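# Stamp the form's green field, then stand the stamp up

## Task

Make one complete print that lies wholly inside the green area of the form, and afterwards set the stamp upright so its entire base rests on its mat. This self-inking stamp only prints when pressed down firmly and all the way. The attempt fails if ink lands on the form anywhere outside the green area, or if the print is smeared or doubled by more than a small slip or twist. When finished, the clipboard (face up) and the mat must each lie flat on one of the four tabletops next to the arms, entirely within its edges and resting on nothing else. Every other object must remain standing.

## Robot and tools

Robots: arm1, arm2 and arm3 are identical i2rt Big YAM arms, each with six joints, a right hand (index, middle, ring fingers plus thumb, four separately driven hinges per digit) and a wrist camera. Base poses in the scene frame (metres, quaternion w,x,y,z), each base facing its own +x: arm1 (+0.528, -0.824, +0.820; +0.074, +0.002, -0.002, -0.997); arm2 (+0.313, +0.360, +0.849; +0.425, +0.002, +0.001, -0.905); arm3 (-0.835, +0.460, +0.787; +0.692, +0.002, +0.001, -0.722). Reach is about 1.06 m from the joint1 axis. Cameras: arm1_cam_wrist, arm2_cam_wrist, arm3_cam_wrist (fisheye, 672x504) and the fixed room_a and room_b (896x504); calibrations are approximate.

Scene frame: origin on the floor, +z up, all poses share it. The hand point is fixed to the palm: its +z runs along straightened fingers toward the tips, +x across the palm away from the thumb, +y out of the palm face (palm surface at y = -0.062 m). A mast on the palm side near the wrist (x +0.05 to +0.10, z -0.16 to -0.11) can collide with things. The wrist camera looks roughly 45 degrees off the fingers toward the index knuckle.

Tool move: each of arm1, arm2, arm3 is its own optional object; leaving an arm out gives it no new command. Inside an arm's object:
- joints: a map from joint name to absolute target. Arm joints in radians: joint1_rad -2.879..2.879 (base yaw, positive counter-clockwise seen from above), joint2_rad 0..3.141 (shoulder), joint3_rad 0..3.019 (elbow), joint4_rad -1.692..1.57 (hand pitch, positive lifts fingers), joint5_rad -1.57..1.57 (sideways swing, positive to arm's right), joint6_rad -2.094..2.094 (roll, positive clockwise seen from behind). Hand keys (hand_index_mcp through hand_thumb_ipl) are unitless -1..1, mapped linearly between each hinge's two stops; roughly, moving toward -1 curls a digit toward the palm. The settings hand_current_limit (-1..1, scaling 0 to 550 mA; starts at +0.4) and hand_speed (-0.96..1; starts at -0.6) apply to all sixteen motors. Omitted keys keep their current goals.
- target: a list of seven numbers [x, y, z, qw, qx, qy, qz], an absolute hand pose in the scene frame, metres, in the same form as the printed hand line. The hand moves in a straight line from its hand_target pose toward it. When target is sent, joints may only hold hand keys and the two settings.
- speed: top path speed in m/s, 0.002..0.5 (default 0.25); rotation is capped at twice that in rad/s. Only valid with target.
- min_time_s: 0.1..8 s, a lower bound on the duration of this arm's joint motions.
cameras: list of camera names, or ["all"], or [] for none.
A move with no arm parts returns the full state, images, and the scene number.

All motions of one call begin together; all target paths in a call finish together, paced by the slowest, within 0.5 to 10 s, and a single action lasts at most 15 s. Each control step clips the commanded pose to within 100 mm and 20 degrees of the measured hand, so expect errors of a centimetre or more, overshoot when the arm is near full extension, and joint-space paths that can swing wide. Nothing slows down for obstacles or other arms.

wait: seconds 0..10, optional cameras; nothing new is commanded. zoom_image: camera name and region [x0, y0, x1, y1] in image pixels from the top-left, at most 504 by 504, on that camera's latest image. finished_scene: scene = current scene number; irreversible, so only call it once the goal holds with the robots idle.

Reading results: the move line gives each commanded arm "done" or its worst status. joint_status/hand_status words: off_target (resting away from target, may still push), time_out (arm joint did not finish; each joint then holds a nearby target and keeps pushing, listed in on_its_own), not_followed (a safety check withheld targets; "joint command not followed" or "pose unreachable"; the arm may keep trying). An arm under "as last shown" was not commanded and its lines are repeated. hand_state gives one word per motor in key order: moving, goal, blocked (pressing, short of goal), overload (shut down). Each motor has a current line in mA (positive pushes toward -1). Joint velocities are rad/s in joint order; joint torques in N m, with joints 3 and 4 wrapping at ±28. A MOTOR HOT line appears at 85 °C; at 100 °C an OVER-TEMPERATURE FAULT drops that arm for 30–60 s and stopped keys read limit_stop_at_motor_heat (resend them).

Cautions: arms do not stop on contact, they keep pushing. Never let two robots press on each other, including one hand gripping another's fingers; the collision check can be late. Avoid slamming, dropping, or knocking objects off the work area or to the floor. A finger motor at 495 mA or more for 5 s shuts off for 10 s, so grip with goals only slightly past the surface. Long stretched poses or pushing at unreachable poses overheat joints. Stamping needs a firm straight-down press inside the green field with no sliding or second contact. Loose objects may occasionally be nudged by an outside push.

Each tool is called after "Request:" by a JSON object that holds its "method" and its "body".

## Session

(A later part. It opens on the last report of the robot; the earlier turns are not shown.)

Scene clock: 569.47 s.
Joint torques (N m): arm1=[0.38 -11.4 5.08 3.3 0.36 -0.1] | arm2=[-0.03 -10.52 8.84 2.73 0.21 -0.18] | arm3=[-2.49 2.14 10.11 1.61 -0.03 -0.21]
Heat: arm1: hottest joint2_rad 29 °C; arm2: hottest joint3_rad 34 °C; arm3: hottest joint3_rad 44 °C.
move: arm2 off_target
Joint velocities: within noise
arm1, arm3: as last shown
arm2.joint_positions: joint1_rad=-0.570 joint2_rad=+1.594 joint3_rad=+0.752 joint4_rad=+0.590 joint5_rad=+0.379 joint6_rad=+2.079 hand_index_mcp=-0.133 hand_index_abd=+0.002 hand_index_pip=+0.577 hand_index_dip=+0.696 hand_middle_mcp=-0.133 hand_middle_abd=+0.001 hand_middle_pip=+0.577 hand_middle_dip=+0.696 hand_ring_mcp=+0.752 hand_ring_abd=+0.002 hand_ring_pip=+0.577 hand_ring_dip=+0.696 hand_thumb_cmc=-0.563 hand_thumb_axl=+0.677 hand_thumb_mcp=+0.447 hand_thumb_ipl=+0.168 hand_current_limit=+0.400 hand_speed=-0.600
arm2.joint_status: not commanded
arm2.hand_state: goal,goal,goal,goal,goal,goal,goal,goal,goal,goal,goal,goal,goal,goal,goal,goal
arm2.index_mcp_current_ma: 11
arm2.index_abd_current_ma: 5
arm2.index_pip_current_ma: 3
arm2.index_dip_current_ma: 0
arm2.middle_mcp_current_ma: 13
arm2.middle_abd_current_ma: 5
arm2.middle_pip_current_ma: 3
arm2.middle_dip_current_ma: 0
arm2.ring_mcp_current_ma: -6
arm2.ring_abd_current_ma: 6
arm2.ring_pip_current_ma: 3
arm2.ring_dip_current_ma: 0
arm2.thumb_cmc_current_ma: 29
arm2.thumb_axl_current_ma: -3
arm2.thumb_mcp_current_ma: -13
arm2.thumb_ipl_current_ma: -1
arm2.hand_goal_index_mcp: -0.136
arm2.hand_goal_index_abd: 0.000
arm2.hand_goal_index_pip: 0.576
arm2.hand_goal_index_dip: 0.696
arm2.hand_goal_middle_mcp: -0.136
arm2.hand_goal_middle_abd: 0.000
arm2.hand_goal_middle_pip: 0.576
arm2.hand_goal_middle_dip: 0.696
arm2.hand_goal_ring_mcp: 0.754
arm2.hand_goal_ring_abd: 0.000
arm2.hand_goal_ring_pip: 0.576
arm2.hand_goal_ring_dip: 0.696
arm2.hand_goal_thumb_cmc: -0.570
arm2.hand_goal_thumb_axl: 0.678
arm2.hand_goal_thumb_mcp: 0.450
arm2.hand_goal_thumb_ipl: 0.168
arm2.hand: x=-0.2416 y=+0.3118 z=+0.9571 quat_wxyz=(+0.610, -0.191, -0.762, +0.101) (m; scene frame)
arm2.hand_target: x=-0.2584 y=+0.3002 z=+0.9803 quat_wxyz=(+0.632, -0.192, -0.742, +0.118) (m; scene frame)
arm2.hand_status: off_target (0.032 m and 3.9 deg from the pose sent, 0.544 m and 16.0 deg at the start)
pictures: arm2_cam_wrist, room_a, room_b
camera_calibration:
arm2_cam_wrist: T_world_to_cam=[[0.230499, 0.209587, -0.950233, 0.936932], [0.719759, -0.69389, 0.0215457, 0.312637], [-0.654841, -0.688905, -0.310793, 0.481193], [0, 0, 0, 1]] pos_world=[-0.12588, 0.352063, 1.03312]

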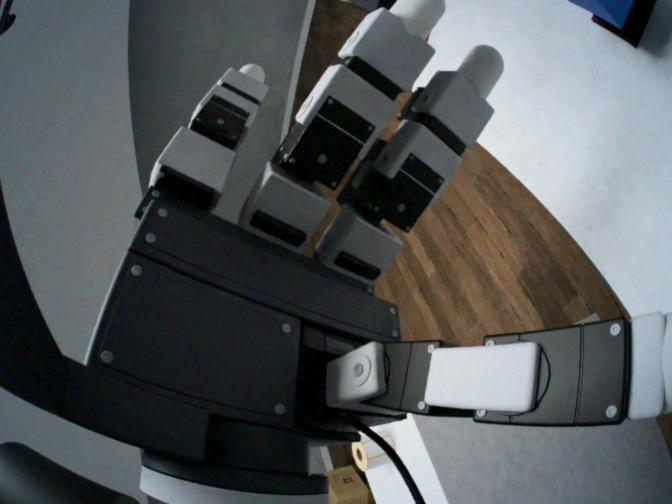

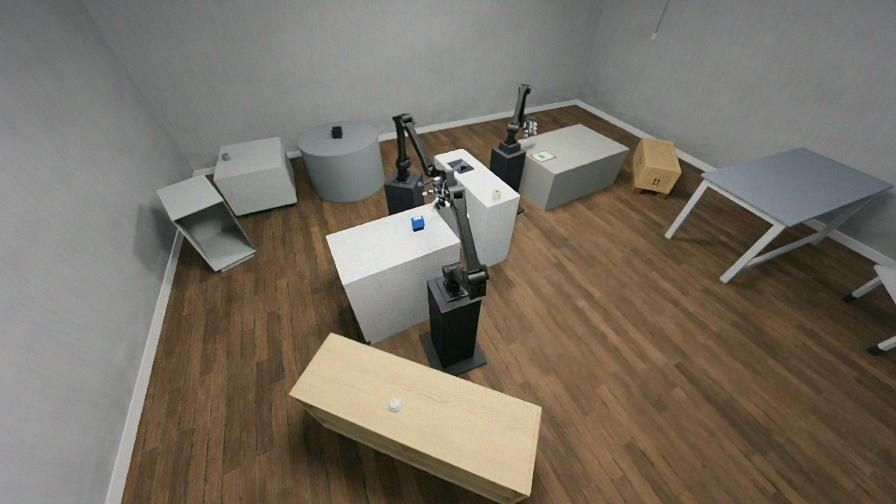

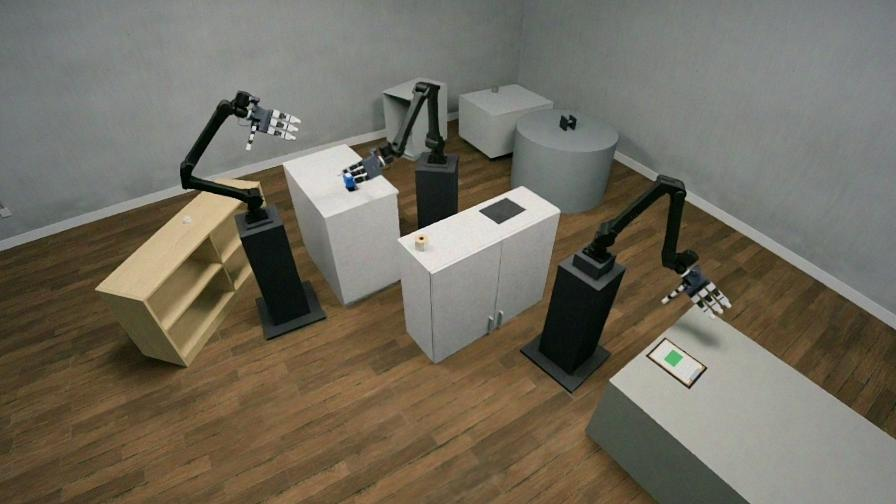

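Request:
{"method": "zoom_image", "body": {"camera": "arm2_cam_wrist", "region": [512, 0, 672, 120]}}

Scaled by 3.150 from the camera's 672x504 image, which has a finer 960x720 frame.

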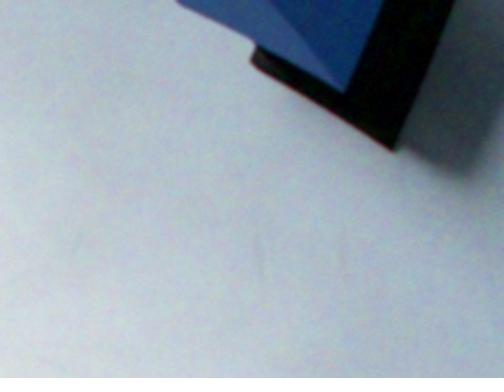

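Request:
{"method": "move", "body": {"arm2": {"target": [-0.327, 0.318, 0.968, -0.6320, 0.1918, 0.7417, -0.1172], "speed": 0.15}, "cameras": ["arm2_cam_wrist"]}}

Request:
{"method": "zoom_image", "body": {"camera": "arm2_cam_wrist", "region": [400, 0, 672, 200]}}

Scene clock: 619.03 s.
Joint torques (N m): arm1=[0.85 -11.22 4.94 3.21 0.32 -0.05] | arm2=[-1.55 -12.4 9.13 2.47 -0.08 -0.32] | arm3=[-2.49 2.14 10.15 1.58 -0.04 -0.22]
Heat: arm1: hottest joint2_rad 29 °C; arm2: hottest joint3_rad 35 °C; arm3: hottest joint3_rad 40 °C.
move: arm2 off_target
Joint velocities: within noise
arm1, arm3: as last shown
arm2.joint_positions: joint1_rad=-0.627 joint2_rad=+1.740 joint3_rad=+0.914 joint4_rad=+0.590 joint5_rad=+0.310 joint6_rad=+2.078 hand_index_mcp=-0.134 hand_index_abd=+0.002 hand_index_pip=+0.577 hand_index_dip=+0.696 hand_middle_mcp=-0.134 hand_middle_abd=+0.001 hand_middle_pip=+0.577 hand_middle_dip=+0.696 hand_ring_mcp=+0.752 hand_ring_abd=+0.002 hand_ring_pip=+0.577 hand_ring_dip=+0.696 hand_thumb_cmc=-0.563 hand_thumb_axl=+0.677 hand_thumb_mcp=+0.447 hand_thumb_ipl=+0.168 hand_current_limit=+0.400 hand_speed=-0.600
arm2.joint_status: not commanded
arm2.hand_state: goal,goal,goal,goal,goal,goal,goal,goal,goal,goal,goal,goal,goal,goal,goal,goal
arm2.index_mcp_current_ma: 8
arm2.index_abd_current_ma: 5
arm2.index_pip_current_ma: 3
arm2.index_dip_current_ma: 0
arm2.middle_mcp_current_ma: 9
arm2.middle_abd_current_ma: 5
arm2.middle_pip_current_ma: 3
arm2.middle_dip_current_ma: 0
arm2.ring_mcp_current_ma: -8
arm2.ring_abd_current_ma: 6
arm2.ring_pip_current_ma: 3
arm2.ring_dip_current_ma: 0
arm2.thumb_cmc_current_ma: 29
arm2.thumb_axl_current_ma: -3
arm2.thumb_mcp_current_ma: -13
arm2.thumb_ipl_current_ma: -1
arm2.hand_goal_index_mcp: -0.136
arm2.hand_goal_index_abd: 0.000
arm2.hand_goal_index_pip: 0.576
arm2.hand_goal_index_dip: 0.696
arm2.hand_goal_middle_mcp: -0.136
arm2.hand_goal_middle_abd: 0.000
arm2.hand_goal_middle_pip: 0.576
arm2.hand_goal_middle_dip: 0.696
arm2.hand_goal_ring_mcp: 0.754
arm2.hand_goal_ring_abd: 0.000
arm2.hand_goal_ring_pip: 0.576
arm2.hand_goal_ring_dip: 0.696
arm2.hand_goal_thumb_cmc: -0.570
arm2.hand_goal_thumb_axl: 0.678
arm2.hand_goal_thumb_mcp: 0.450
arm2.hand_goal_thumb_ipl: 0.168
arm2.hand: x=-0.3070 y=+0.3170 z=+0.9470 quat_wxyz=(+0.612, -0.193, -0.759, +0.112) (m; scene frame)
arm2.hand_target: x=-0.3254 y=+0.3183 z=+0.9684 quat_wxyz=(+0.632, -0.192, -0.742, +0.117) (m; scene frame)
arm2.hand_status: off_target (0.029 m and 3.1 deg from the pose sent, 0.086 m and 3.9 deg at the start)
pictures: arm2_cam_wrist
camera_calibration:
arm2_cam_wrist: T_world_to_cam=[[0.218193, 0.193012, -0.956629, 0.948865], [0.72689, -0.68621, 0.0273414, 0.357811], [-0.651171, -0.701329, -0.290024, 0.424232], [0, 0, 0, 1]] pos_world=[-0.190877, 0.359918, 1.02097]

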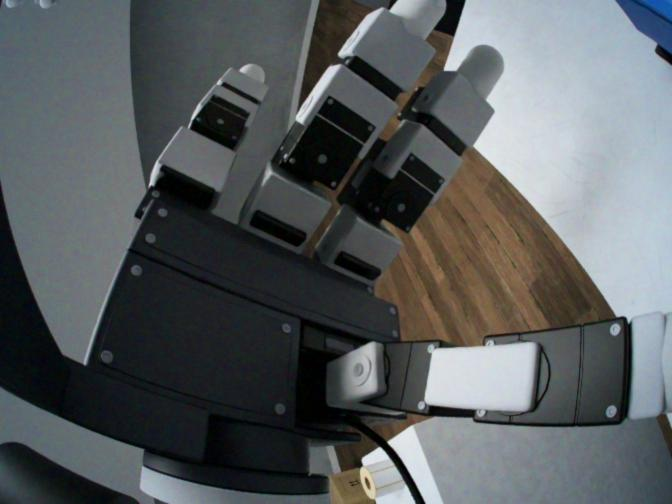

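Scaled by 1.853 from the camera's 672x504 image, which has a finer 960x720 frame.

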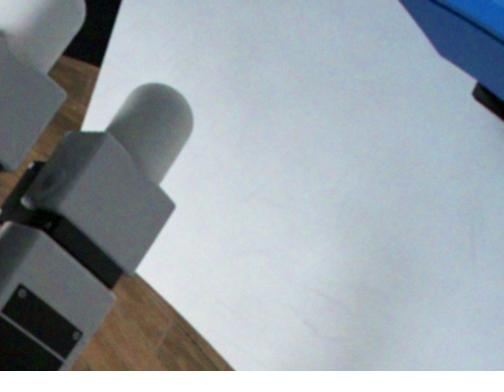

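Request:
{"method": "move", "body": {"arm2": {"target": [-0.354, 0.341, 0.937, -0.6673, 0.1785, 0.7153, -0.1057], "speed": 0.1}, "cameras": ["arm2_cam_wrist"]}}

Request:
{"method": "zoom_image", "body": {"camera": "arm2_cam_wrist", "region": [400, 0, 672, 200]}}

Scene clock: 676.20 s.
Joint torques (N m): arm1=[0.91 -11.11 5.14 3.07 0.3 -0.07] | arm2=[-1.49 -13.92 8.13 2.82 -0.13 -0.32] | arm3=[-2.61 1.96 10.13 1.61 -0.04 -0.22]
Heat: arm1: hottest joint2_rad 29 °C; arm2: hottest joint3_rad 36 °C; arm3: hottest joint3_rad 39 °C.
move: arm2 off_target
Joint velocities: within noise
arm1, arm3: as last shown
arm2.joint_positions: joint1_rad=-0.668 joint2_rad=+1.893 joint3_rad=+0.943 joint4_rad=+0.797 joint5_rad=+0.289 joint6_rad=+2.014 hand_index_mcp=-0.134 hand_index_abd=+0.002 hand_index_pip=+0.577 hand_index_dip=+0.696 hand_middle_mcp=-0.134 hand_middle_abd=+0.001 hand_middle_pip=+0.577 hand_middle_dip=+0.696 hand_ring_mcp=+0.752 hand_ring_abd=+0.002 hand_ring_pip=+0.577 hand_ring_dip=+0.696 hand_thumb_cmc=-0.563 hand_thumb_axl=+0.677 hand_thumb_mcp=+0.447 hand_thumb_ipl=+0.168 hand_current_limit=+0.400 hand_speed=-0.600
arm2.joint_status: not commanded
arm2.hand_state: goal,goal,goal,goal,goal,goal,goal,goal,goal,goal,goal,goal,goal,goal,goal,goal
arm2.index_mcp_current_ma: 7
arm2.index_abd_current_ma: 5
arm2.index_pip_current_ma: 3
arm2.index_dip_current_ma: 0
arm2.middle_mcp_current_ma: 9
arm2.middle_abd_current_ma: 5
arm2.middle_pip_current_ma: 3
arm2.middle_dip_current_ma: 0
arm2.ring_mcp_current_ma: -8
arm2.ring_abd_current_ma: 6
arm2.ring_pip_current_ma: 3
arm2.ring_dip_current_ma: 0
arm2.thumb_cmc_current_ma: 29
arm2.thumb_axl_current_ma: -3
arm2.thumb_mcp_current_ma: -13
arm2.thumb_ipl_current_ma: -1
arm2.hand_goal_index_mcp: -0.136
arm2.hand_goal_index_abd: 0.000
arm2.hand_goal_index_pip: 0.576
arm2.hand_goal_index_dip: 0.696
arm2.hand_goal_middle_mcp: -0.136
arm2.hand_goal_middle_abd: 0.000
arm2.hand_goal_middle_pip: 0.576
arm2.hand_goal_middle_dip: 0.696
arm2.hand_goal_ring_mcp: 0.754
arm2.hand_goal_ring_abd: 0.000
arm2.hand_goal_ring_pip: 0.576
arm2.hand_goal_ring_dip: 0.696
arm2.hand_goal_thumb_cmc: -0.570
arm2.hand_goal_thumb_axl: 0.678
arm2.hand_goal_thumb_mcp: 0.450
arm2.hand_goal_thumb_ipl: 0.168
arm2.hand: x=-0.3352 y=+0.3377 z=+0.9145 quat_wxyz=(+0.645, -0.179, -0.736, +0.102) (m; scene frame)
arm2.hand_target: x=-0.3525 y=+0.3412 z=+0.9376 quat_wxyz=(+0.667, -0.179, -0.715, +0.106) (m; scene frame)
arm2.hand_status: off_target (0.030 m and 3.5 deg from the pose sent, 0.054 m and 8.3 deg at the start)
pictures: arm2_cam_wrist
camera_calibration:
arm2_cam_wrist: T_world_to_cam=[[0.146618, 0.229451, -0.962214, 0.888697], [0.720075, -0.691696, -0.0552209, 0.468497], [-0.67823, -0.684769, -0.266637, 0.37488], [0, 0, 0, 1]] pos_world=[-0.213397, 0.376852, 0.980944]

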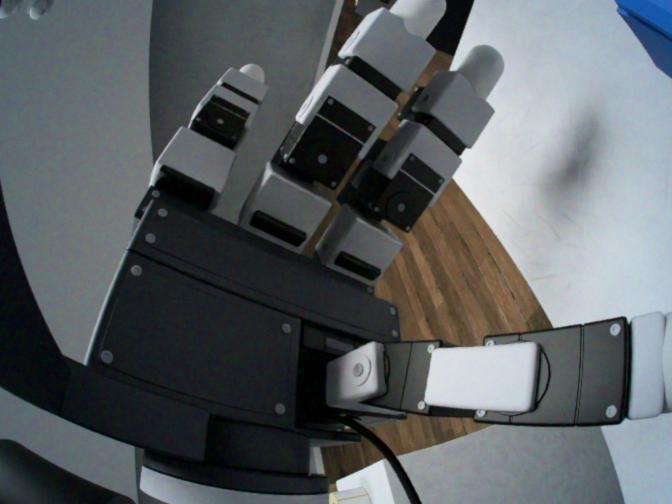

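Scaled by 1.853 from the camera's 672x504 image, which has a finer 960x720 frame.

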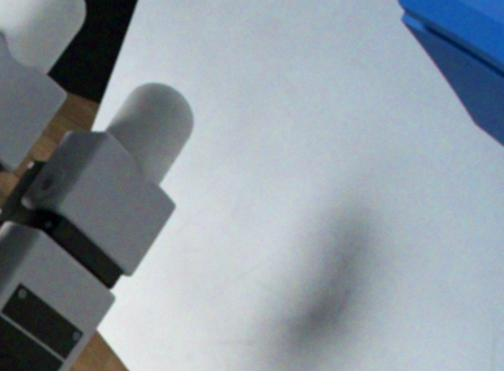

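Request:
{"method": "move", "body": {"arm2": {"target": [-0.354, 0.387, 0.917, -0.6673, 0.1785, 0.7153, -0.1057], "speed": 0.1}, "cameras": ["arm2_cam_wrist"]}}

Request:
{"method": "zoom_image", "body": {"camera": "arm2_cam_wrist", "region": [400, 0, 672, 200]}}

Scene clock: 707.30 s.
Joint torques (N m): arm1=[0.79 -11.28 5.18 3.19 0.32 -0.09] | arm2=[-1.26 -13.98 6.27 2.89 -0.15 -0.32] | arm3=[-2.49 2.08 10.11 1.58 -0.03 -0.22]
Heat: arm1: hottest joint2_rad 29 °C; arm2: hottest joint3_rad 34 °C; arm3: hottest joint3_rad 39 °C.
move: arm2 off_target
Joint velocities: within noise
arm1, arm3: as last shown
arm2.joint_positions: joint1_rad=-0.760 joint2_rad=+1.928 joint3_rad=+0.943 joint4_rad=+0.857 joint5_rad=+0.200 joint6_rad=+2.006 hand_index_mcp=-0.135 hand_index_abd=+0.002 hand_index_pip=+0.577 hand_index_dip=+0.696 hand_middle_mcp=-0.134 hand_middle_abd=+0.001 hand_middle_pip=+0.577 hand_middle_dip=+0.696 hand_ring_mcp=+0.752 hand_ring_abd=+0.002 hand_ring_pip=+0.577 hand_ring_dip=+0.696 hand_thumb_cmc=-0.563 hand_thumb_axl=+0.677 hand_thumb_mcp=+0.447 hand_thumb_ipl=+0.168 hand_current_limit=+0.400 hand_speed=-0.600
arm2.joint_status: not commanded
arm2.hand_state: goal,goal,goal,goal,goal,goal,goal,goal,goal,goal,goal,goal,goal,goal,goal,goal
arm2.index_mcp_current_ma: 5
arm2.index_abd_current_ma: 5
arm2.index_pip_current_ma: 3
arm2.index_dip_current_ma: 0
arm2.middle_mcp_current_ma: 6
arm2.middle_abd_current_ma: 5
arm2.middle_pip_current_ma: 3
arm2.middle_dip_current_ma: 0
arm2.ring_mcp_current_ma: -8
arm2.ring_abd_current_ma: 6
arm2.ring_pip_current_ma: 3
arm2.ring_dip_current_ma: 0
arm2.thumb_cmc_current_ma: 29
arm2.thumb_axl_current_ma: -3
arm2.thumb_mcp_current_ma: -13
arm2.thumb_ipl_current_ma: -1
arm2.hand_goal_index_mcp: -0.136
arm2.hand_goal_index_abd: 0.000
arm2.hand_goal_index_pip: 0.576
arm2.hand_goal_index_dip: 0.696
arm2.hand_goal_middle_mcp: -0.136
arm2.hand_goal_middle_abd: 0.000
arm2.hand_goal_middle_pip: 0.576
arm2.hand_goal_middle_dip: 0.696
arm2.hand_goal_ring_mcp: 0.754
arm2.hand_goal_ring_abd: 0.000
arm2.hand_goal_ring_pip: 0.576
arm2.hand_goal_ring_dip: 0.696
arm2.hand_goal_thumb_cmc: -0.570
arm2.hand_goal_thumb_axl: 0.678
arm2.hand_goal_thumb_mcp: 0.450
arm2.hand_goal_thumb_ipl: 0.168
arm2.hand: x=-0.3452 y=+0.3827 z=+0.9051 quat_wxyz=(+0.652, -0.182, -0.728, +0.106) (m; scene frame)
arm2.hand_target: x=-0.3536 y=+0.3871 z=+0.9172 quat_wxyz=(+0.667, -0.179, -0.715, +0.105) (m; scene frame)
arm2.hand_status: off_target (0.015 m and 2.3 deg from the pose sent, 0.053 m and 3.6 deg at the start)
pictures: arm2_cam_wrist
camera_calibration:
arm2_cam_wrist: T_world_to_cam=[[0.12548, 0.221285, -0.967103, 0.871036], [0.717099, -0.693866, -0.0657224, 0.515532], [-0.685583, -0.685262, -0.24575, 0.375167], [0, 0, 0, 1]] pos_world=[-0.221777, 0.42205, 0.96846]

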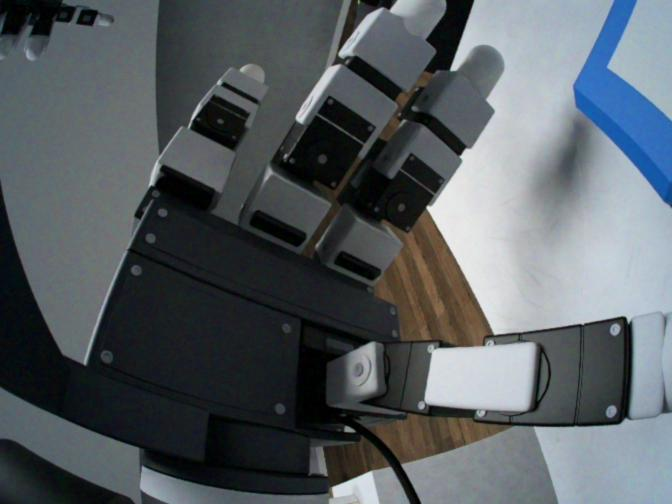

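Scaled by 1.853 from the camera's 672x504 image, which has a finer 960x720 frame.

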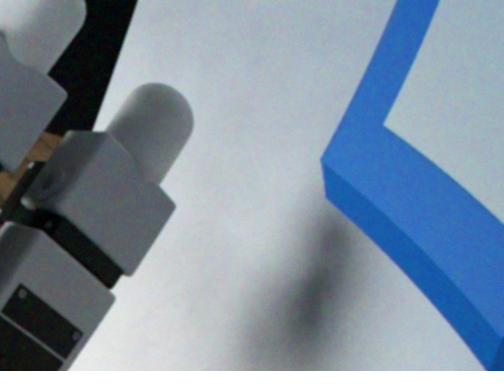

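Request:
{"method": "move", "body": {"arm2": {"target": [-0.333, 0.434, 0.896, -0.6673, 0.1785, 0.7153, -0.1057], "speed": 0.1}, "cameras": ["arm2_cam_wrist"]}}

Request:
{"method": "zoom_image", "body": {"camera": "arm2_cam_wrist", "region": [400, 0, 672, 200]}}

Scene clock: 748.30 s.
Joint torques (N m): arm1=[0.62 -10.75 4.98 3.12 0.33 -0.11] | arm2=[-1.85 -13.57 4.82 2.93 -0.17 -0.33] | arm3=[-2.49 2.26 10.1 1.58 -0.03 -0.21]
Heat: arm1: hottest joint2_rad 29 °C; arm2: hottest joint3_rad 32 °C; arm3: hottest joint3_rad 40 °C.
move: arm2 done
Joint velocities: within noise
arm1, arm3: as last shown
arm2.joint_positions: joint1_rad=-0.851 joint2_rad=+1.944 joint3_rad=+0.884 joint4_rad=+0.948 joint5_rad=+0.109 joint6_rad=+1.998 hand_index_mcp=-0.135 hand_index_abd=+0.002 hand_index_pip=+0.577 hand_index_dip=+0.696 hand_middle_mcp=-0.135 hand_middle_abd=+0.001 hand_middle_pip=+0.577 hand_middle_dip=+0.696 hand_ring_mcp=+0.752 hand_ring_abd=+0.002 hand_ring_pip=+0.577 hand_ring_dip=+0.696 hand_thumb_cmc=-0.563 hand_thumb_axl=+0.677 hand_thumb_mcp=+0.447 hand_thumb_ipl=+0.168 hand_current_limit=+0.400 hand_speed=-0.600
arm2.joint_status: not commanded
arm2.hand_state: goal,goal,goal,goal,goal,goal,goal,goal,goal,goal,goal,goal,goal,goal,goal,goal
arm2.index_mcp_current_ma: 4
arm2.index_abd_current_ma: 5
arm2.index_pip_current_ma: 3
arm2.index_dip_current_ma: 0
arm2.middle_mcp_current_ma: 5
arm2.middle_abd_current_ma: 5
arm2.middle_pip_current_ma: 3
arm2.middle_dip_current_ma: 0
arm2.ring_mcp_current_ma: -9
arm2.ring_abd_current_ma: 6
arm2.ring_pip_current_ma: 3
arm2.ring_dip_current_ma: 0
arm2.thumb_cmc_current_ma: 29
arm2.thumb_axl_current_ma: -3
arm2.thumb_mcp_current_ma: -13
arm2.thumb_ipl_current_ma: -1
arm2.hand_goal_index_mcp: -0.136
arm2.hand_goal_index_abd: 0.000
arm2.hand_goal_index_pip: 0.576
arm2.hand_goal_index_dip: 0.696
arm2.hand_goal_middle_mcp: -0.136
arm2.hand_goal_middle_abd: 0.000
arm2.hand_goal_middle_pip: 0.576
arm2.hand_goal_middle_dip: 0.696
arm2.hand_goal_ring_mcp: 0.754
arm2.hand_goal_ring_abd: 0.000
arm2.hand_goal_ring_pip: 0.576
arm2.hand_goal_ring_dip: 0.696
arm2.hand_goal_thumb_cmc: -0.570
arm2.hand_goal_thumb_axl: 0.678
arm2.hand_goal_thumb_mcp: 0.450
arm2.hand_goal_thumb_ipl: 0.168
arm2.hand: x=-0.3303 y=+0.4283 z=+0.8899 quat_wxyz=(+0.657, -0.182, -0.724, +0.109) (m; scene frame)
arm2.hand_target: x=-0.3328 y=+0.4340 z=+0.8961 quat_wxyz=(+0.667, -0.179, -0.715, +0.106) (m; scene frame)
arm2.hand_status: done (0.009 m and 1.6 deg from the pose sent, 0.054 m and 2.3 deg at the start)
pictures: arm2_cam_wrist
camera_calibration:
arm2_cam_wrist: T_world_to_cam=[[0.112344, 0.217203, -0.96964, 0.84411], [0.716634, -0.693685, -0.0723577, 0.541208], [-0.688341, -0.686748, -0.233587, 0.401852], [0, 0, 0, 1]] pos_world=[-0.206068, 0.468056, 0.951511]

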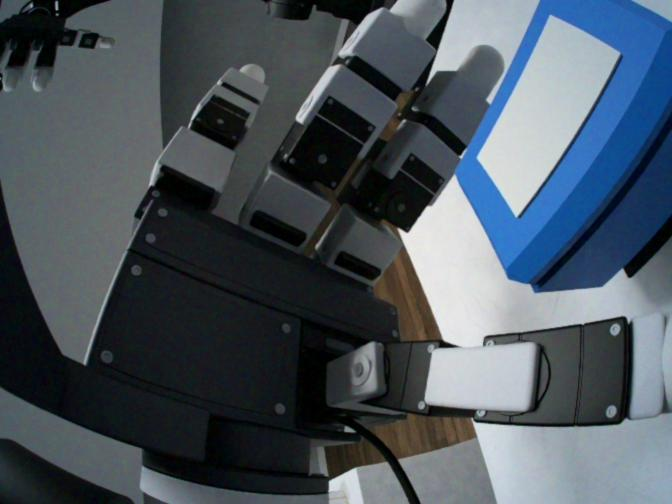

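Scaled by 1.853 from the camera's 672x504 image, which has a finer 960x720 frame.

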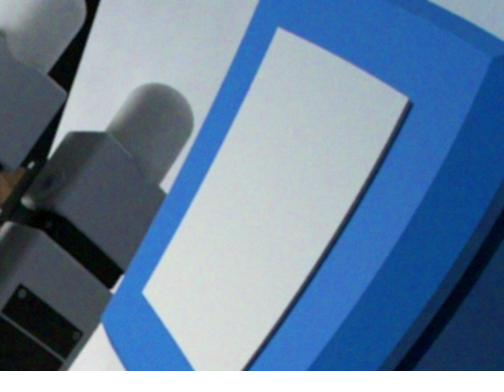

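Request:
{"method": "move", "body": {"arm2": {"target": [-0.327, 0.437, 0.880, -0.6673, 0.1785, 0.7153, -0.1057], "speed": 0.08}, "cameras": ["arm2_cam_wrist"]}}

Scene clock: 782.33 s.
Joint torques (N m): arm1=[0.5 -11.11 5.01 3.29 0.32 -0.05] | arm2=[-1.85 -13.68 4.48 2.96 -0.21 -0.33] | arm3=[-2.49 2.14 10.13 1.59 -0.04 -0.22]
Heat: arm1: hottest joint2_rad 29 °C; arm2: hottest joint3_rad 31 °C; arm3: hottest joint3_rad 40 °C.
move: arm2 off_target
Joint velocities: within noise
arm1, arm3: as last shown
arm2.joint_positions: joint1_rad=-0.851 joint2_rad=+1.979 joint3_rad=+0.868 joint4_rad=+0.998 joint5_rad=+0.104 joint6_rad=+1.997 hand_index_mcp=-0.135 hand_index_abd=+0.002 hand_index_pip=+0.577 hand_index_dip=+0.696 hand_middle_mcp=-0.135 hand_middle_abd=+0.001 hand_middle_pip=+0.577 hand_middle_dip=+0.696 hand_ring_mcp=+0.752 hand_ring_abd=+0.002 hand_ring_pip=+0.577 hand_ring_dip=+0.696 hand_thumb_cmc=-0.563 hand_thumb_axl=+0.677 hand_thumb_mcp=+0.447 hand_thumb_ipl=+0.168 hand_current_limit=+0.400 hand_speed=-0.600
arm2.joint_status: not commanded
arm2.hand_state: goal,goal,goal,goal,goal,goal,goal,goal,goal,goal,goal,goal,goal,goal,goal,goal
arm2.index_mcp_current_ma: 4
arm2.index_abd_current_ma: 5
arm2.index_pip_current_ma: 3
arm2.index_dip_current_ma: 0
arm2.middle_mcp_current_ma: 5
arm2.middle_abd_current_ma: 5
arm2.middle_pip_current_ma: 3
arm2.middle_dip_current_ma: 0
arm2.ring_mcp_current_ma: -9
arm2.ring_abd_current_ma: 6
arm2.ring_pip_current_ma: 3
arm2.ring_dip_current_ma: 0
arm2.thumb_cmc_current_ma: 29
arm2.thumb_axl_current_ma: -3
arm2.thumb_mcp_current_ma: -13
arm2.thumb_ipl_current_ma: -1
arm2.hand_goal_index_mcp: -0.136
arm2.hand_goal_index_abd: 0.000
arm2.hand_goal_index_pip: 0.576
arm2.hand_goal_index_dip: 0.696
arm2.hand_goal_middle_mcp: -0.136
arm2.hand_goal_middle_abd: 0.000
arm2.hand_goal_middle_pip: 0.576
arm2.hand_goal_middle_dip: 0.696
arm2.hand_goal_ring_mcp: 0.754
arm2.hand_goal_ring_abd: 0.000
arm2.hand_goal_ring_pip: 0.576
arm2.hand_goal_ring_dip: 0.696
arm2.hand_goal_thumb_cmc: -0.570
arm2.hand_goal_thumb_axl: 0.678
arm2.hand_goal_thumb_mcp: 0.450
arm2.hand_goal_thumb_ipl: 0.168
arm2.hand: x=-0.3246 y=+0.4283 z=+0.8734 quat_wxyz=(+0.656, -0.181, -0.724, +0.110) (m; scene frame)
arm2.hand_target: x=-0.3269 y=+0.4371 z=+0.8801 quat_wxyz=(+0.667, -0.179, -0.715, +0.105) (m; scene frame)
arm2.hand_status: off_target (0.011 m and 1.7 deg from the pose sent, 0.014 m and 1.7 deg at the start)
pictures: arm2_cam_wrist
camera_calibration:
arm2_cam_wrist: T_world_to_cam=[[0.112257, 0.217846, -0.969506, 0.82707], [0.719588, -0.690671, -0.0718735, 0.53517], [-0.685267, -0.689577, -0.234292, 0.404622], [0, 0, 0, 1]] pos_world=[-0.200672, 0.46847, 0.935114]

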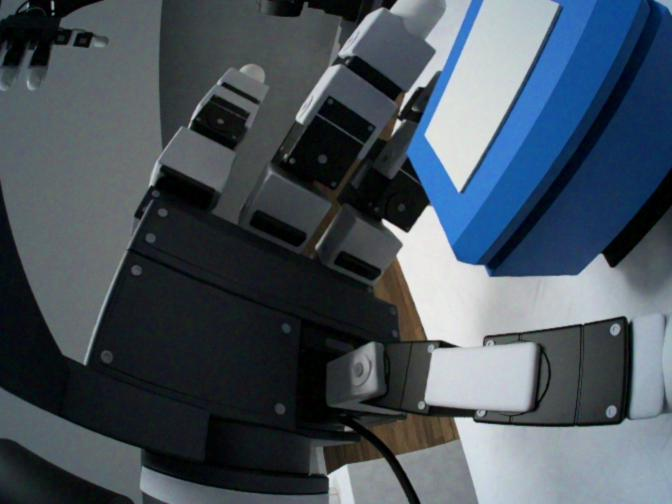

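Request:
{"method": "move", "body": {"arm2": {"joints": {"hand_index_mcp": -0.45, "hand_middle_mcp": -0.45, "hand_thumb_mcp": 0.24}}, "cameras": ["arm2_cam_wrist"]}}

Scene clock: 797.00 s.
Joint torques (N m): arm1=[0.32 -11.63 4.9 3.15 0.34 -0.11] | arm2=[-1.79 -13.63 4.44 2.93 -0.18 -0.34] | arm3=[-2.61 1.96 10.11 1.61 -0.04 -0.22]
Heat: arm1: hottest joint2_rad 29 °C; arm2: hottest joint2_rad 30 °C; arm3: hottest joint3_rad 40 °C.
move: arm2 done
Joint velocities: within noise
arm1.joint_positions: joint1_rad=+2.128 joint2_rad=+2.089 joint3_rad=+0.699 joint4_rad=+0.925 joint5_rad=+0.483 joint6_rad=+1.270 hand_index_mcp=+0.756 hand_index_abd=+0.001 hand_index_pip=+0.577 hand_index_dip=+0.696 hand_middle_mcp=+0.756 hand_middle_abd=+0.001 hand_middle_pip=+0.577 hand_middle_dip=+0.696 hand_ring_mcp=+0.756 hand_ring_abd=+0.001 hand_ring_pip=+0.577 hand_ring_dip=+0.696 hand_thumb_cmc=+0.716 hand_thumb_axl=+0.677 hand_thumb_mcp=+0.226 hand_thumb_ipl=+0.168 hand_current_limit=+0.400 hand_speed=-0.600
arm1.joint_status: not commanded
arm1.hand_state: goal,goal,goal,goal,goal,goal,goal,goal,goal,goal,goal,goal,goal,goal,goal,goal
arm1.index_mcp_current_ma: 4
arm1.index_abd_current_ma: 1
arm1.index_pip_current_ma: 1
arm1.index_dip_current_ma: 0
arm1.middle_mcp_current_ma: 5
arm1.middle_abd_current_ma: 2
arm1.middle_pip_current_ma: 1
arm1.middle_dip_current_ma: 0
arm1.ring_mcp_current_ma: 4
arm1.ring_abd_current_ma: 1
arm1.ring_pip_current_ma: 1
arm1.ring_dip_current_ma: 0
arm1.thumb_cmc_current_ma: 4
arm1.thumb_axl_current_ma: -2
arm1.thumb_mcp_current_ma: 0
arm1.thumb_ipl_current_ma: -1
arm1.hand_goal_index_mcp: 0.754
arm1.hand_goal_index_abd: 0.000
arm1.hand_goal_index_pip: 0.576
arm1.hand_goal_index_dip: 0.696
arm1.hand_goal_middle_mcp: 0.754
arm1.hand_goal_middle_abd: 0.000
arm1.hand_goal_middle_pip: 0.576
arm1.hand_goal_middle_dip: 0.696
arm1.hand_goal_ring_mcp: 0.754
arm1.hand_goal_ring_abd: 0.000
arm1.hand_goal_ring_pip: 0.576
arm1.hand_goal_ring_dip: 0.696
arm1.hand_goal_thumb_cmc: 0.714
arm1.hand_goal_thumb_axl: 0.678
arm1.hand_goal_thumb_mcp: 0.226
arm1.hand_goal_thumb_ipl: 0.168
arm1.hand: x=+0.7359 y=-1.3121 z=+0.7926 quat_wxyz=(+0.451, +0.757, -0.350, +0.316) (m; scene frame)
arm1.hand_target: x=+0.7449 y=-1.3158 z=+0.7901 quat_wxyz=(+0.453, +0.753, -0.349, +0.325) (m; scene frame)
arm1.hand_status: not commanded
arm2.joint_positions: joint1_rad=-0.852 joint2_rad=+1.979 joint3_rad=+0.868 joint4_rad=+0.998 joint5_rad=+0.103 joint6_rad=+1.997 hand_index_mcp=-0.446 hand_index_abd=+0.002 hand_index_pip=+0.577 hand_index_dip=+0.696 hand_middle_mcp=-0.446 hand_middle_abd=+0.001 hand_middle_pip=+0.577 hand_middle_dip=+0.696 hand_ring_mcp=+0.752 hand_ring_abd=+0.002 hand_ring_pip=+0.577 hand_ring_dip=+0.696 hand_thumb_cmc=-0.563 hand_thumb_axl=+0.677 hand_thumb_mcp=+0.241 hand_thumb_ipl=+0.168 hand_current_limit=+0.400 hand_speed=-0.600
arm2.joint_status: all done
arm2.hand_state: goal,goal,goal,goal,goal,goal,goal,goal,goal,goal,goal,goal,goal,goal,goal,goal
arm2.index_mcp_current_ma: 16
arm2.index_abd_current_ma: 5
arm2.index_pip_current_ma: 3
arm2.index_dip_current_ma: 0
arm2.middle_mcp_current_ma: 15
arm2.middle_abd_current_ma: 5
arm2.middle_pip_current_ma: 3
arm2.middle_dip_current_ma: 0
arm2.ring_mcp_current_ma: -9
arm2.ring_abd_current_ma: 6
arm2.ring_pip_current_ma: 3
arm2.ring_dip_current_ma: 0
arm2.thumb_cmc_current_ma: 29
arm2.thumb_axl_current_ma: -3
arm2.thumb_mcp_current_ma: 6
arm2.thumb_ipl_current_ma: -1
arm2.hand_goal_index_mcp: -0.450
arm2.hand_goal_index_abd: 0.000
arm2.hand_goal_index_pip: 0.576
arm2.hand_goal_index_dip: 0.696
arm2.hand_goal_middle_mcp: -0.450
arm2.hand_goal_middle_abd: 0.000
arm2.hand_goal_middle_pip: 0.576
arm2.hand_goal_middle_dip: 0.696
arm2.hand_goal_ring_mcp: 0.754
arm2.hand_goal_ring_abd: 0.000
arm2.hand_goal_ring_pip: 0.576
arm2.hand_goal_ring_dip: 0.696
arm2.hand_goal_thumb_cmc: -0.570
arm2.hand_goal_thumb_axl: 0.678
arm2.hand_goal_thumb_mcp: 0.240
arm2.hand_goal_thumb_ipl: 0.168
arm2.hand: x=-0.3247 y=+0.4284 z=+0.8734 quat_wxyz=(+0.656, -0.181, -0.724, +0.111) (m; scene frame)
arm2.hand_target: x=-0.3269 y=+0.4370 z=+0.8801 quat_wxyz=(+0.667, -0.179, -0.715, +0.105) (m; scene frame)
arm2.hand_status: not commanded
arm3: as last shown
pictures: arm2_cam_wrist
camera_calibration:
arm2_cam_wrist: T_world_to_cam=[[0.112097, 0.217825, -0.969529, 0.827026], [0.719885, -0.690363, -0.071871, 0.535222], [-0.684982, -0.689892, -0.234197, 0.404876], [0, 0, 0, 1]] pos_world=[-0.200672, 0.468672, 0.935113]

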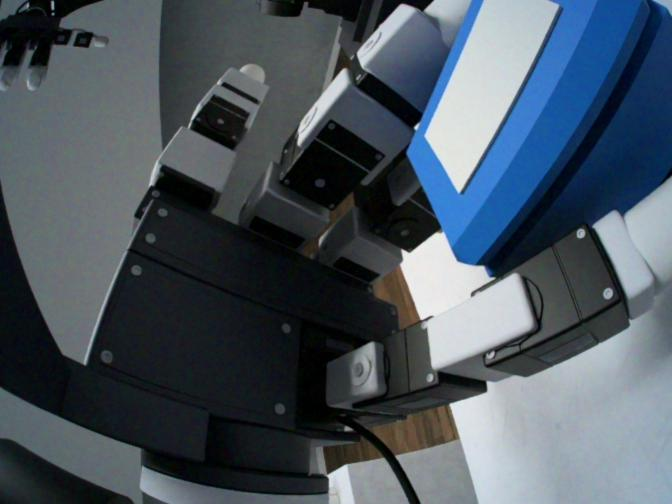

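Request:
{"method": "move", "body": {"arm2": {"joints": {"hand_index_mcp": -0.58, "hand_middle_mcp": -0.58, "hand_thumb_mcp": 0.135, "hand_speed": -0.8}}, "cameras": ["arm2_cam_wrist"]}}

Scene clock: 801.27 s.
Joint torques (N m): arm1=[0.21 -11.11 5.03 3.14 0.36 -0.07] | arm2=[-1.73 -13.63 4.44 2.82 -0.13 -0.34] | arm3=[-2.55 1.9 10.15 1.59 -0.04 -0.23]
Heat: arm1: hottest joint2_rad 29 °C; arm2: hottest joint2_rad 30 °C; arm3: hottest joint3_rad 40 °C.
move: arm2 off_target
Joint velocities: within noise
arm1: as last shown
arm2.joint_positions: joint1_rad=-0.852 joint2_rad=+1.979 joint3_rad=+0.868 joint4_rad=+1.000 joint5_rad=+0.102 joint6_rad=+1.997 hand_index_mcp=-0.478 hand_index_abd=+0.003 hand_index_pip=+0.592 hand_index_dip=+0.699 hand_middle_mcp=-0.514 hand_middle_abd=+0.003 hand_middle_pip=+0.591 hand_middle_dip=+0.702 hand_ring_mcp=+0.752 hand_ring_abd=+0.002 hand_ring_pip=+0.577 hand_ring_dip=+0.696 hand_thumb_cmc=-0.563 hand_thumb_axl=+0.675 hand_thumb_mcp=+0.191 hand_thumb_ipl=+0.173 hand_current_limit=+0.400 hand_speed=-0.800
arm2.joint_status: hand_index_mcp off_target (ended at -0.478, target -0.580); hand_middle_mcp off_target (ended at -0.514, target -0.580); hand_thumb_mcp off_target (ended at +0.191, target +0.135); the others done
arm2.hand_state: blocked,goal,goal,goal,blocked,goal,goal,goal,goal,goal,goal,goal,goal,goal,blocked,goal
arm2.index_mcp_current_ma: 385
arm2.index_abd_current_ma: 8
arm2.index_pip_current_ma: 70
arm2.index_dip_current_ma: 13
arm2.middle_mcp_current_ma: 323
arm2.middle_abd_current_ma: 9
arm2.middle_pip_current_ma: 63
arm2.middle_dip_current_ma: 25
arm2.ring_mcp_current_ma: -9
arm2.ring_abd_current_ma: 6
arm2.ring_pip_current_ma: 3
arm2.ring_dip_current_ma: 0
arm2.thumb_cmc_current_ma: 31
arm2.thumb_axl_current_ma: -14
arm2.thumb_mcp_current_ma: 331
arm2.thumb_ipl_current_ma: 29
arm2.hand_goal_index_mcp: -0.580
arm2.hand_goal_index_abd: 0.000
arm2.hand_goal_index_pip: 0.576
arm2.hand_goal_index_dip: 0.696
arm2.hand_goal_middle_mcp: -0.580
arm2.hand_goal_middle_abd: 0.000
arm2.hand_goal_middle_pip: 0.576
arm2.hand_goal_middle_dip: 0.696
arm2.hand_goal_ring_mcp: 0.754
arm2.hand_goal_ring_abd: 0.000
arm2.hand_goal_ring_pip: 0.576
arm2.hand_goal_ring_dip: 0.696
arm2.hand_goal_thumb_cmc: -0.570
arm2.hand_goal_thumb_axl: 0.678
arm2.hand_goal_thumb_mcp: 0.136
arm2.hand_goal_thumb_ipl: 0.168
arm2.hand: x=-0.3249 y=+0.4282 z=+0.8738 quat_wxyz=(+0.657, -0.180, -0.724, +0.111) (m; scene frame)
arm2.hand_target: x=-0.3269 y=+0.4370 z=+0.8801 quat_wxyz=(+0.667, -0.179, -0.715, +0.106) (m; scene frame)
arm2.hand_status: not commanded
arm3.joint_positions: joint1_rad=+1.513 joint2_rad=+0.596 joint3_rad=+1.362 joint4_rad=-1.284 joint5_rad=+0.103 joint6_rad=+1.110 hand_index_mcp=+0.756 hand_index_abd=+0.001 hand_index_pip=+0.577 hand_index_dip=+0.696 hand_middle_mcp=+0.756 hand_middle_abd=+0.001 hand_middle_pip=+0.577 hand_middle_dip=+0.696 hand_ring_mcp=+0.756 hand_ring_abd=+0.000 hand_ring_pip=+0.577 hand_ring_dip=+0.696 hand_thumb_cmc=+0.716 hand_thumb_axl=+0.677 hand_thumb_mcp=+0.225 hand_thumb_ipl=+0.168 hand_current_limit=+0.400 hand_speed=-0.600
arm3.joint_status: not commanded
arm3.hand_state: goal,goal,goal,goal,goal,goal,goal,goal,goal,goal,goal,goal,goal,goal,goal,goal
arm3.index_mcp_current_ma: 1
arm3.index_abd_current_ma: 0
arm3.index_pip_current_ma: 0
arm3.index_dip_current_ma: 0
arm3.middle_mcp_current_ma: 1
arm3.middle_abd_current_ma: 0
arm3.middle_pip_current_ma: 0
arm3.middle_dip_current_ma: 0
arm3.ring_mcp_current_ma: 2
arm3.ring_abd_current_ma: 0
arm3.ring_pip_current_ma: 0
arm3.ring_dip_current_ma: 0
arm3.thumb_cmc_current_ma: 1
arm3.thumb_axl_current_ma: 0
arm3.thumb_mcp_current_ma: -1
arm3.thumb_ipl_current_ma: 0
arm3.hand_goal_index_mcp: 0.754
arm3.hand_goal_index_abd: 0.000
arm3.hand_goal_index_pip: 0.576
arm3.hand_goal_index_dip: 0.696
arm3.hand_goal_middle_mcp: 0.754
arm3.hand_goal_middle_abd: 0.000
arm3.hand_goal_middle_pip: 0.576
arm3.hand_goal_middle_dip: 0.696
arm3.hand_goal_ring_mcp: 0.754
arm3.hand_goal_ring_abd: 0.000
arm3.hand_goal_ring_pip: 0.576
arm3.hand_goal_ring_dip: 0.696
arm3.hand_goal_thumb_cmc: 0.714
arm3.hand_goal_thumb_axl: 0.678
arm3.hand_goal_thumb_mcp: 0.226
arm3.hand_goal_thumb_ipl: 0.168
arm3.hand: x=-0.6098 y=+0.3309 z=+1.3481 quat_wxyz=(+0.180, +0.854, +0.128, +0.471) (m; scene frame)
arm3.hand_target: x=-0.6172 y=+0.3291 z=+1.3631 quat_wxyz=(+0.187, +0.850, +0.126, +0.477) (m; scene frame)
arm3.hand_status: not commanded
pictures: arm2_cam_wrist
camera_calibration:
arm2_cam_wrist: T_world_to_cam=[[0.110052, 0.217751, -0.96978, 0.827115], [0.720499, -0.689595, -0.0730759, 0.536204], [-0.684667, -0.690684, -0.232781, 0.403828], [0, 0, 0, 1]] pos_world=[-0.200872, 0.468575, 0.935307]

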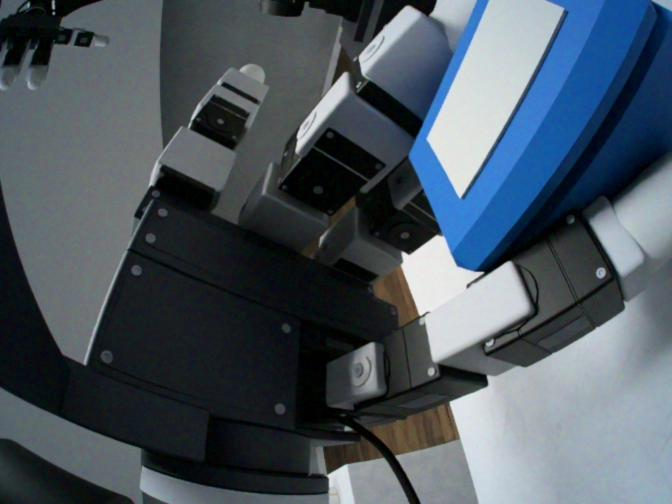

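Request:
{"method": "move", "body": {"arm2": {"target": [-0.327, 0.437, 0.940, -0.6673, 0.1785, 0.7153, -0.1057], "speed": 0.06}, "cameras": ["arm2_cam_wrist", "room_a", "room_b"]}}

Request:
{"method": "zoom_image", "body": {"camera": "room_b", "region": [300, 130, 420, 220]}}

Scene clock: 808.07 s.
Joint torques (N m): arm1=[0.56 -10.99 5.07 3.08 0.35 -0.11] | arm2=[-1.79 -15.44 5.85 1.68 -0.15 -0.34] | arm3=[-2.49 2.2 10.1 1.59 -0.04 -0.22]
Heat: arm1: hottest joint2_rad 29 °C; arm2: hottest joint2_rad 30 °C; arm3: hottest joint3_rad 40 °C.
move: arm2 off_target
Joint velocities: within noise
arm1, arm3: as last shown
arm2.joint_positions: joint1_rad=-0.852 joint2_rad=+1.857 joint3_rad=+0.861 joint4_rad=+0.875 joint5_rad=+0.102 joint6_rad=+1.997 hand_index_mcp=-0.488 hand_index_abd=+0.007 hand_index_pip=+0.594 hand_index_dip=+0.701 hand_middle_mcp=-0.515 hand_middle_abd=+0.009 hand_middle_pip=+0.592 hand_middle_dip=+0.703 hand_ring_mcp=+0.752 hand_ring_abd=+0.002 hand_ring_pip=+0.577 hand_ring_dip=+0.696 hand_thumb_cmc=-0.554 hand_thumb_axl=+0.675 hand_thumb_mcp=+0.191 hand_thumb_ipl=+0.179 hand_current_limit=+0.400 hand_speed=-0.800
arm2.joint_status: not commanded
arm2.hand_state: blocked,goal,goal,goal,blocked,goal,goal,goal,goal,goal,goal,goal,goal,goal,blocked,goal
arm2.index_mcp_current_ma: 385
arm2.index_abd_current_ma: 25
arm2.index_pip_current_ma: 76
arm2.index_dip_current_ma: 21
arm2.middle_mcp_current_ma: 315
arm2.middle_abd_current_ma: 32
arm2.middle_pip_current_ma: 66
arm2.middle_dip_current_ma: 27
arm2.ring_mcp_current_ma: -9
arm2.ring_abd_current_ma: 6
arm2.ring_pip_current_ma: 3
arm2.ring_dip_current_ma: 0
arm2.thumb_cmc_current_ma: 68
arm2.thumb_axl_current_ma: -13
arm2.thumb_mcp_current_ma: 329
arm2.thumb_ipl_current_ma: 63
arm2.hand_goal_index_mcp: -0.580
arm2.hand_goal_index_abd: 0.000
arm2.hand_goal_index_pip: 0.576
arm2.hand_goal_index_dip: 0.696
arm2.hand_goal_middle_mcp: -0.580
arm2.hand_goal_middle_abd: 0.000
arm2.hand_goal_middle_pip: 0.576
arm2.hand_goal_middle_dip: 0.696
arm2.hand_goal_ring_mcp: 0.754
arm2.hand_goal_ring_abd: 0.000
arm2.hand_goal_ring_pip: 0.576
arm2.hand_goal_ring_dip: 0.696
arm2.hand_goal_thumb_cmc: -0.570
arm2.hand_goal_thumb_axl: 0.678
arm2.hand_goal_thumb_mcp: 0.136
arm2.hand_goal_thumb_ipl: 0.168
arm2.hand: x=-0.3216 y=+0.4281 z=+0.9166 quat_wxyz=(+0.653, -0.181, -0.727, +0.110) (m; scene frame)
arm2.hand_target: x=-0.3266 y=+0.4370 z=+0.9399 quat_wxyz=(+0.667, -0.179, -0.715, +0.106) (m; scene frame)
arm2.hand_status: off_target (0.026 m and 2.2 deg from the pose sent, 0.067 m and 1.7 deg at the start)
pictures: arm2_cam_wrist, room_a, room_b
camera_calibration:
arm2_cam_wrist: T_world_to_cam=[[0.12036, 0.218027, -0.968492, 0.87019], [0.721198, -0.689614, -0.0656184, 0.530398], [-0.682192, -0.690577, -0.240243, 0.423603], [0, 0, 0, 1]] pos_world=[-0.19828, 0.468575, 0.979343]

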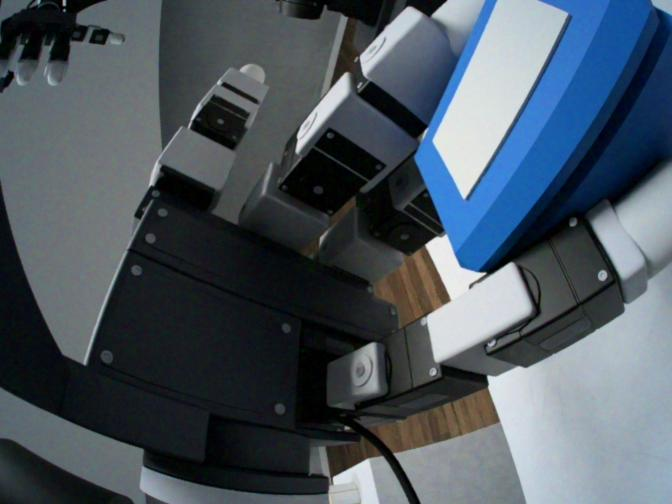

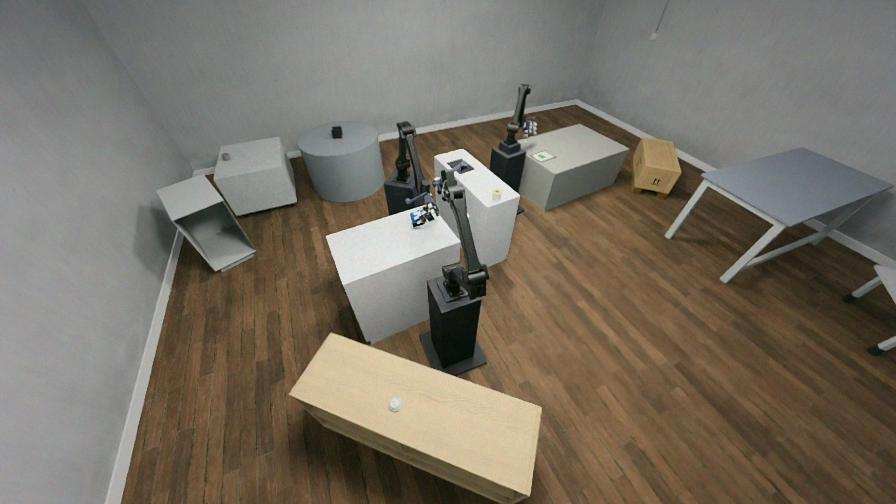

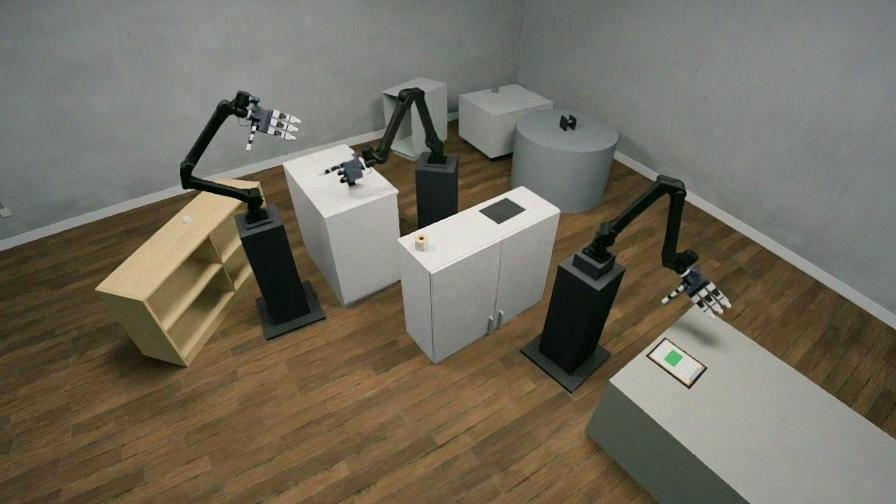

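Scaled by 4.200 from the camera's 896x504 image, which has a finer 1280x720 frame.

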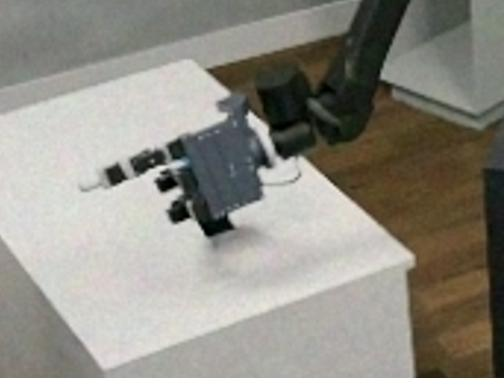

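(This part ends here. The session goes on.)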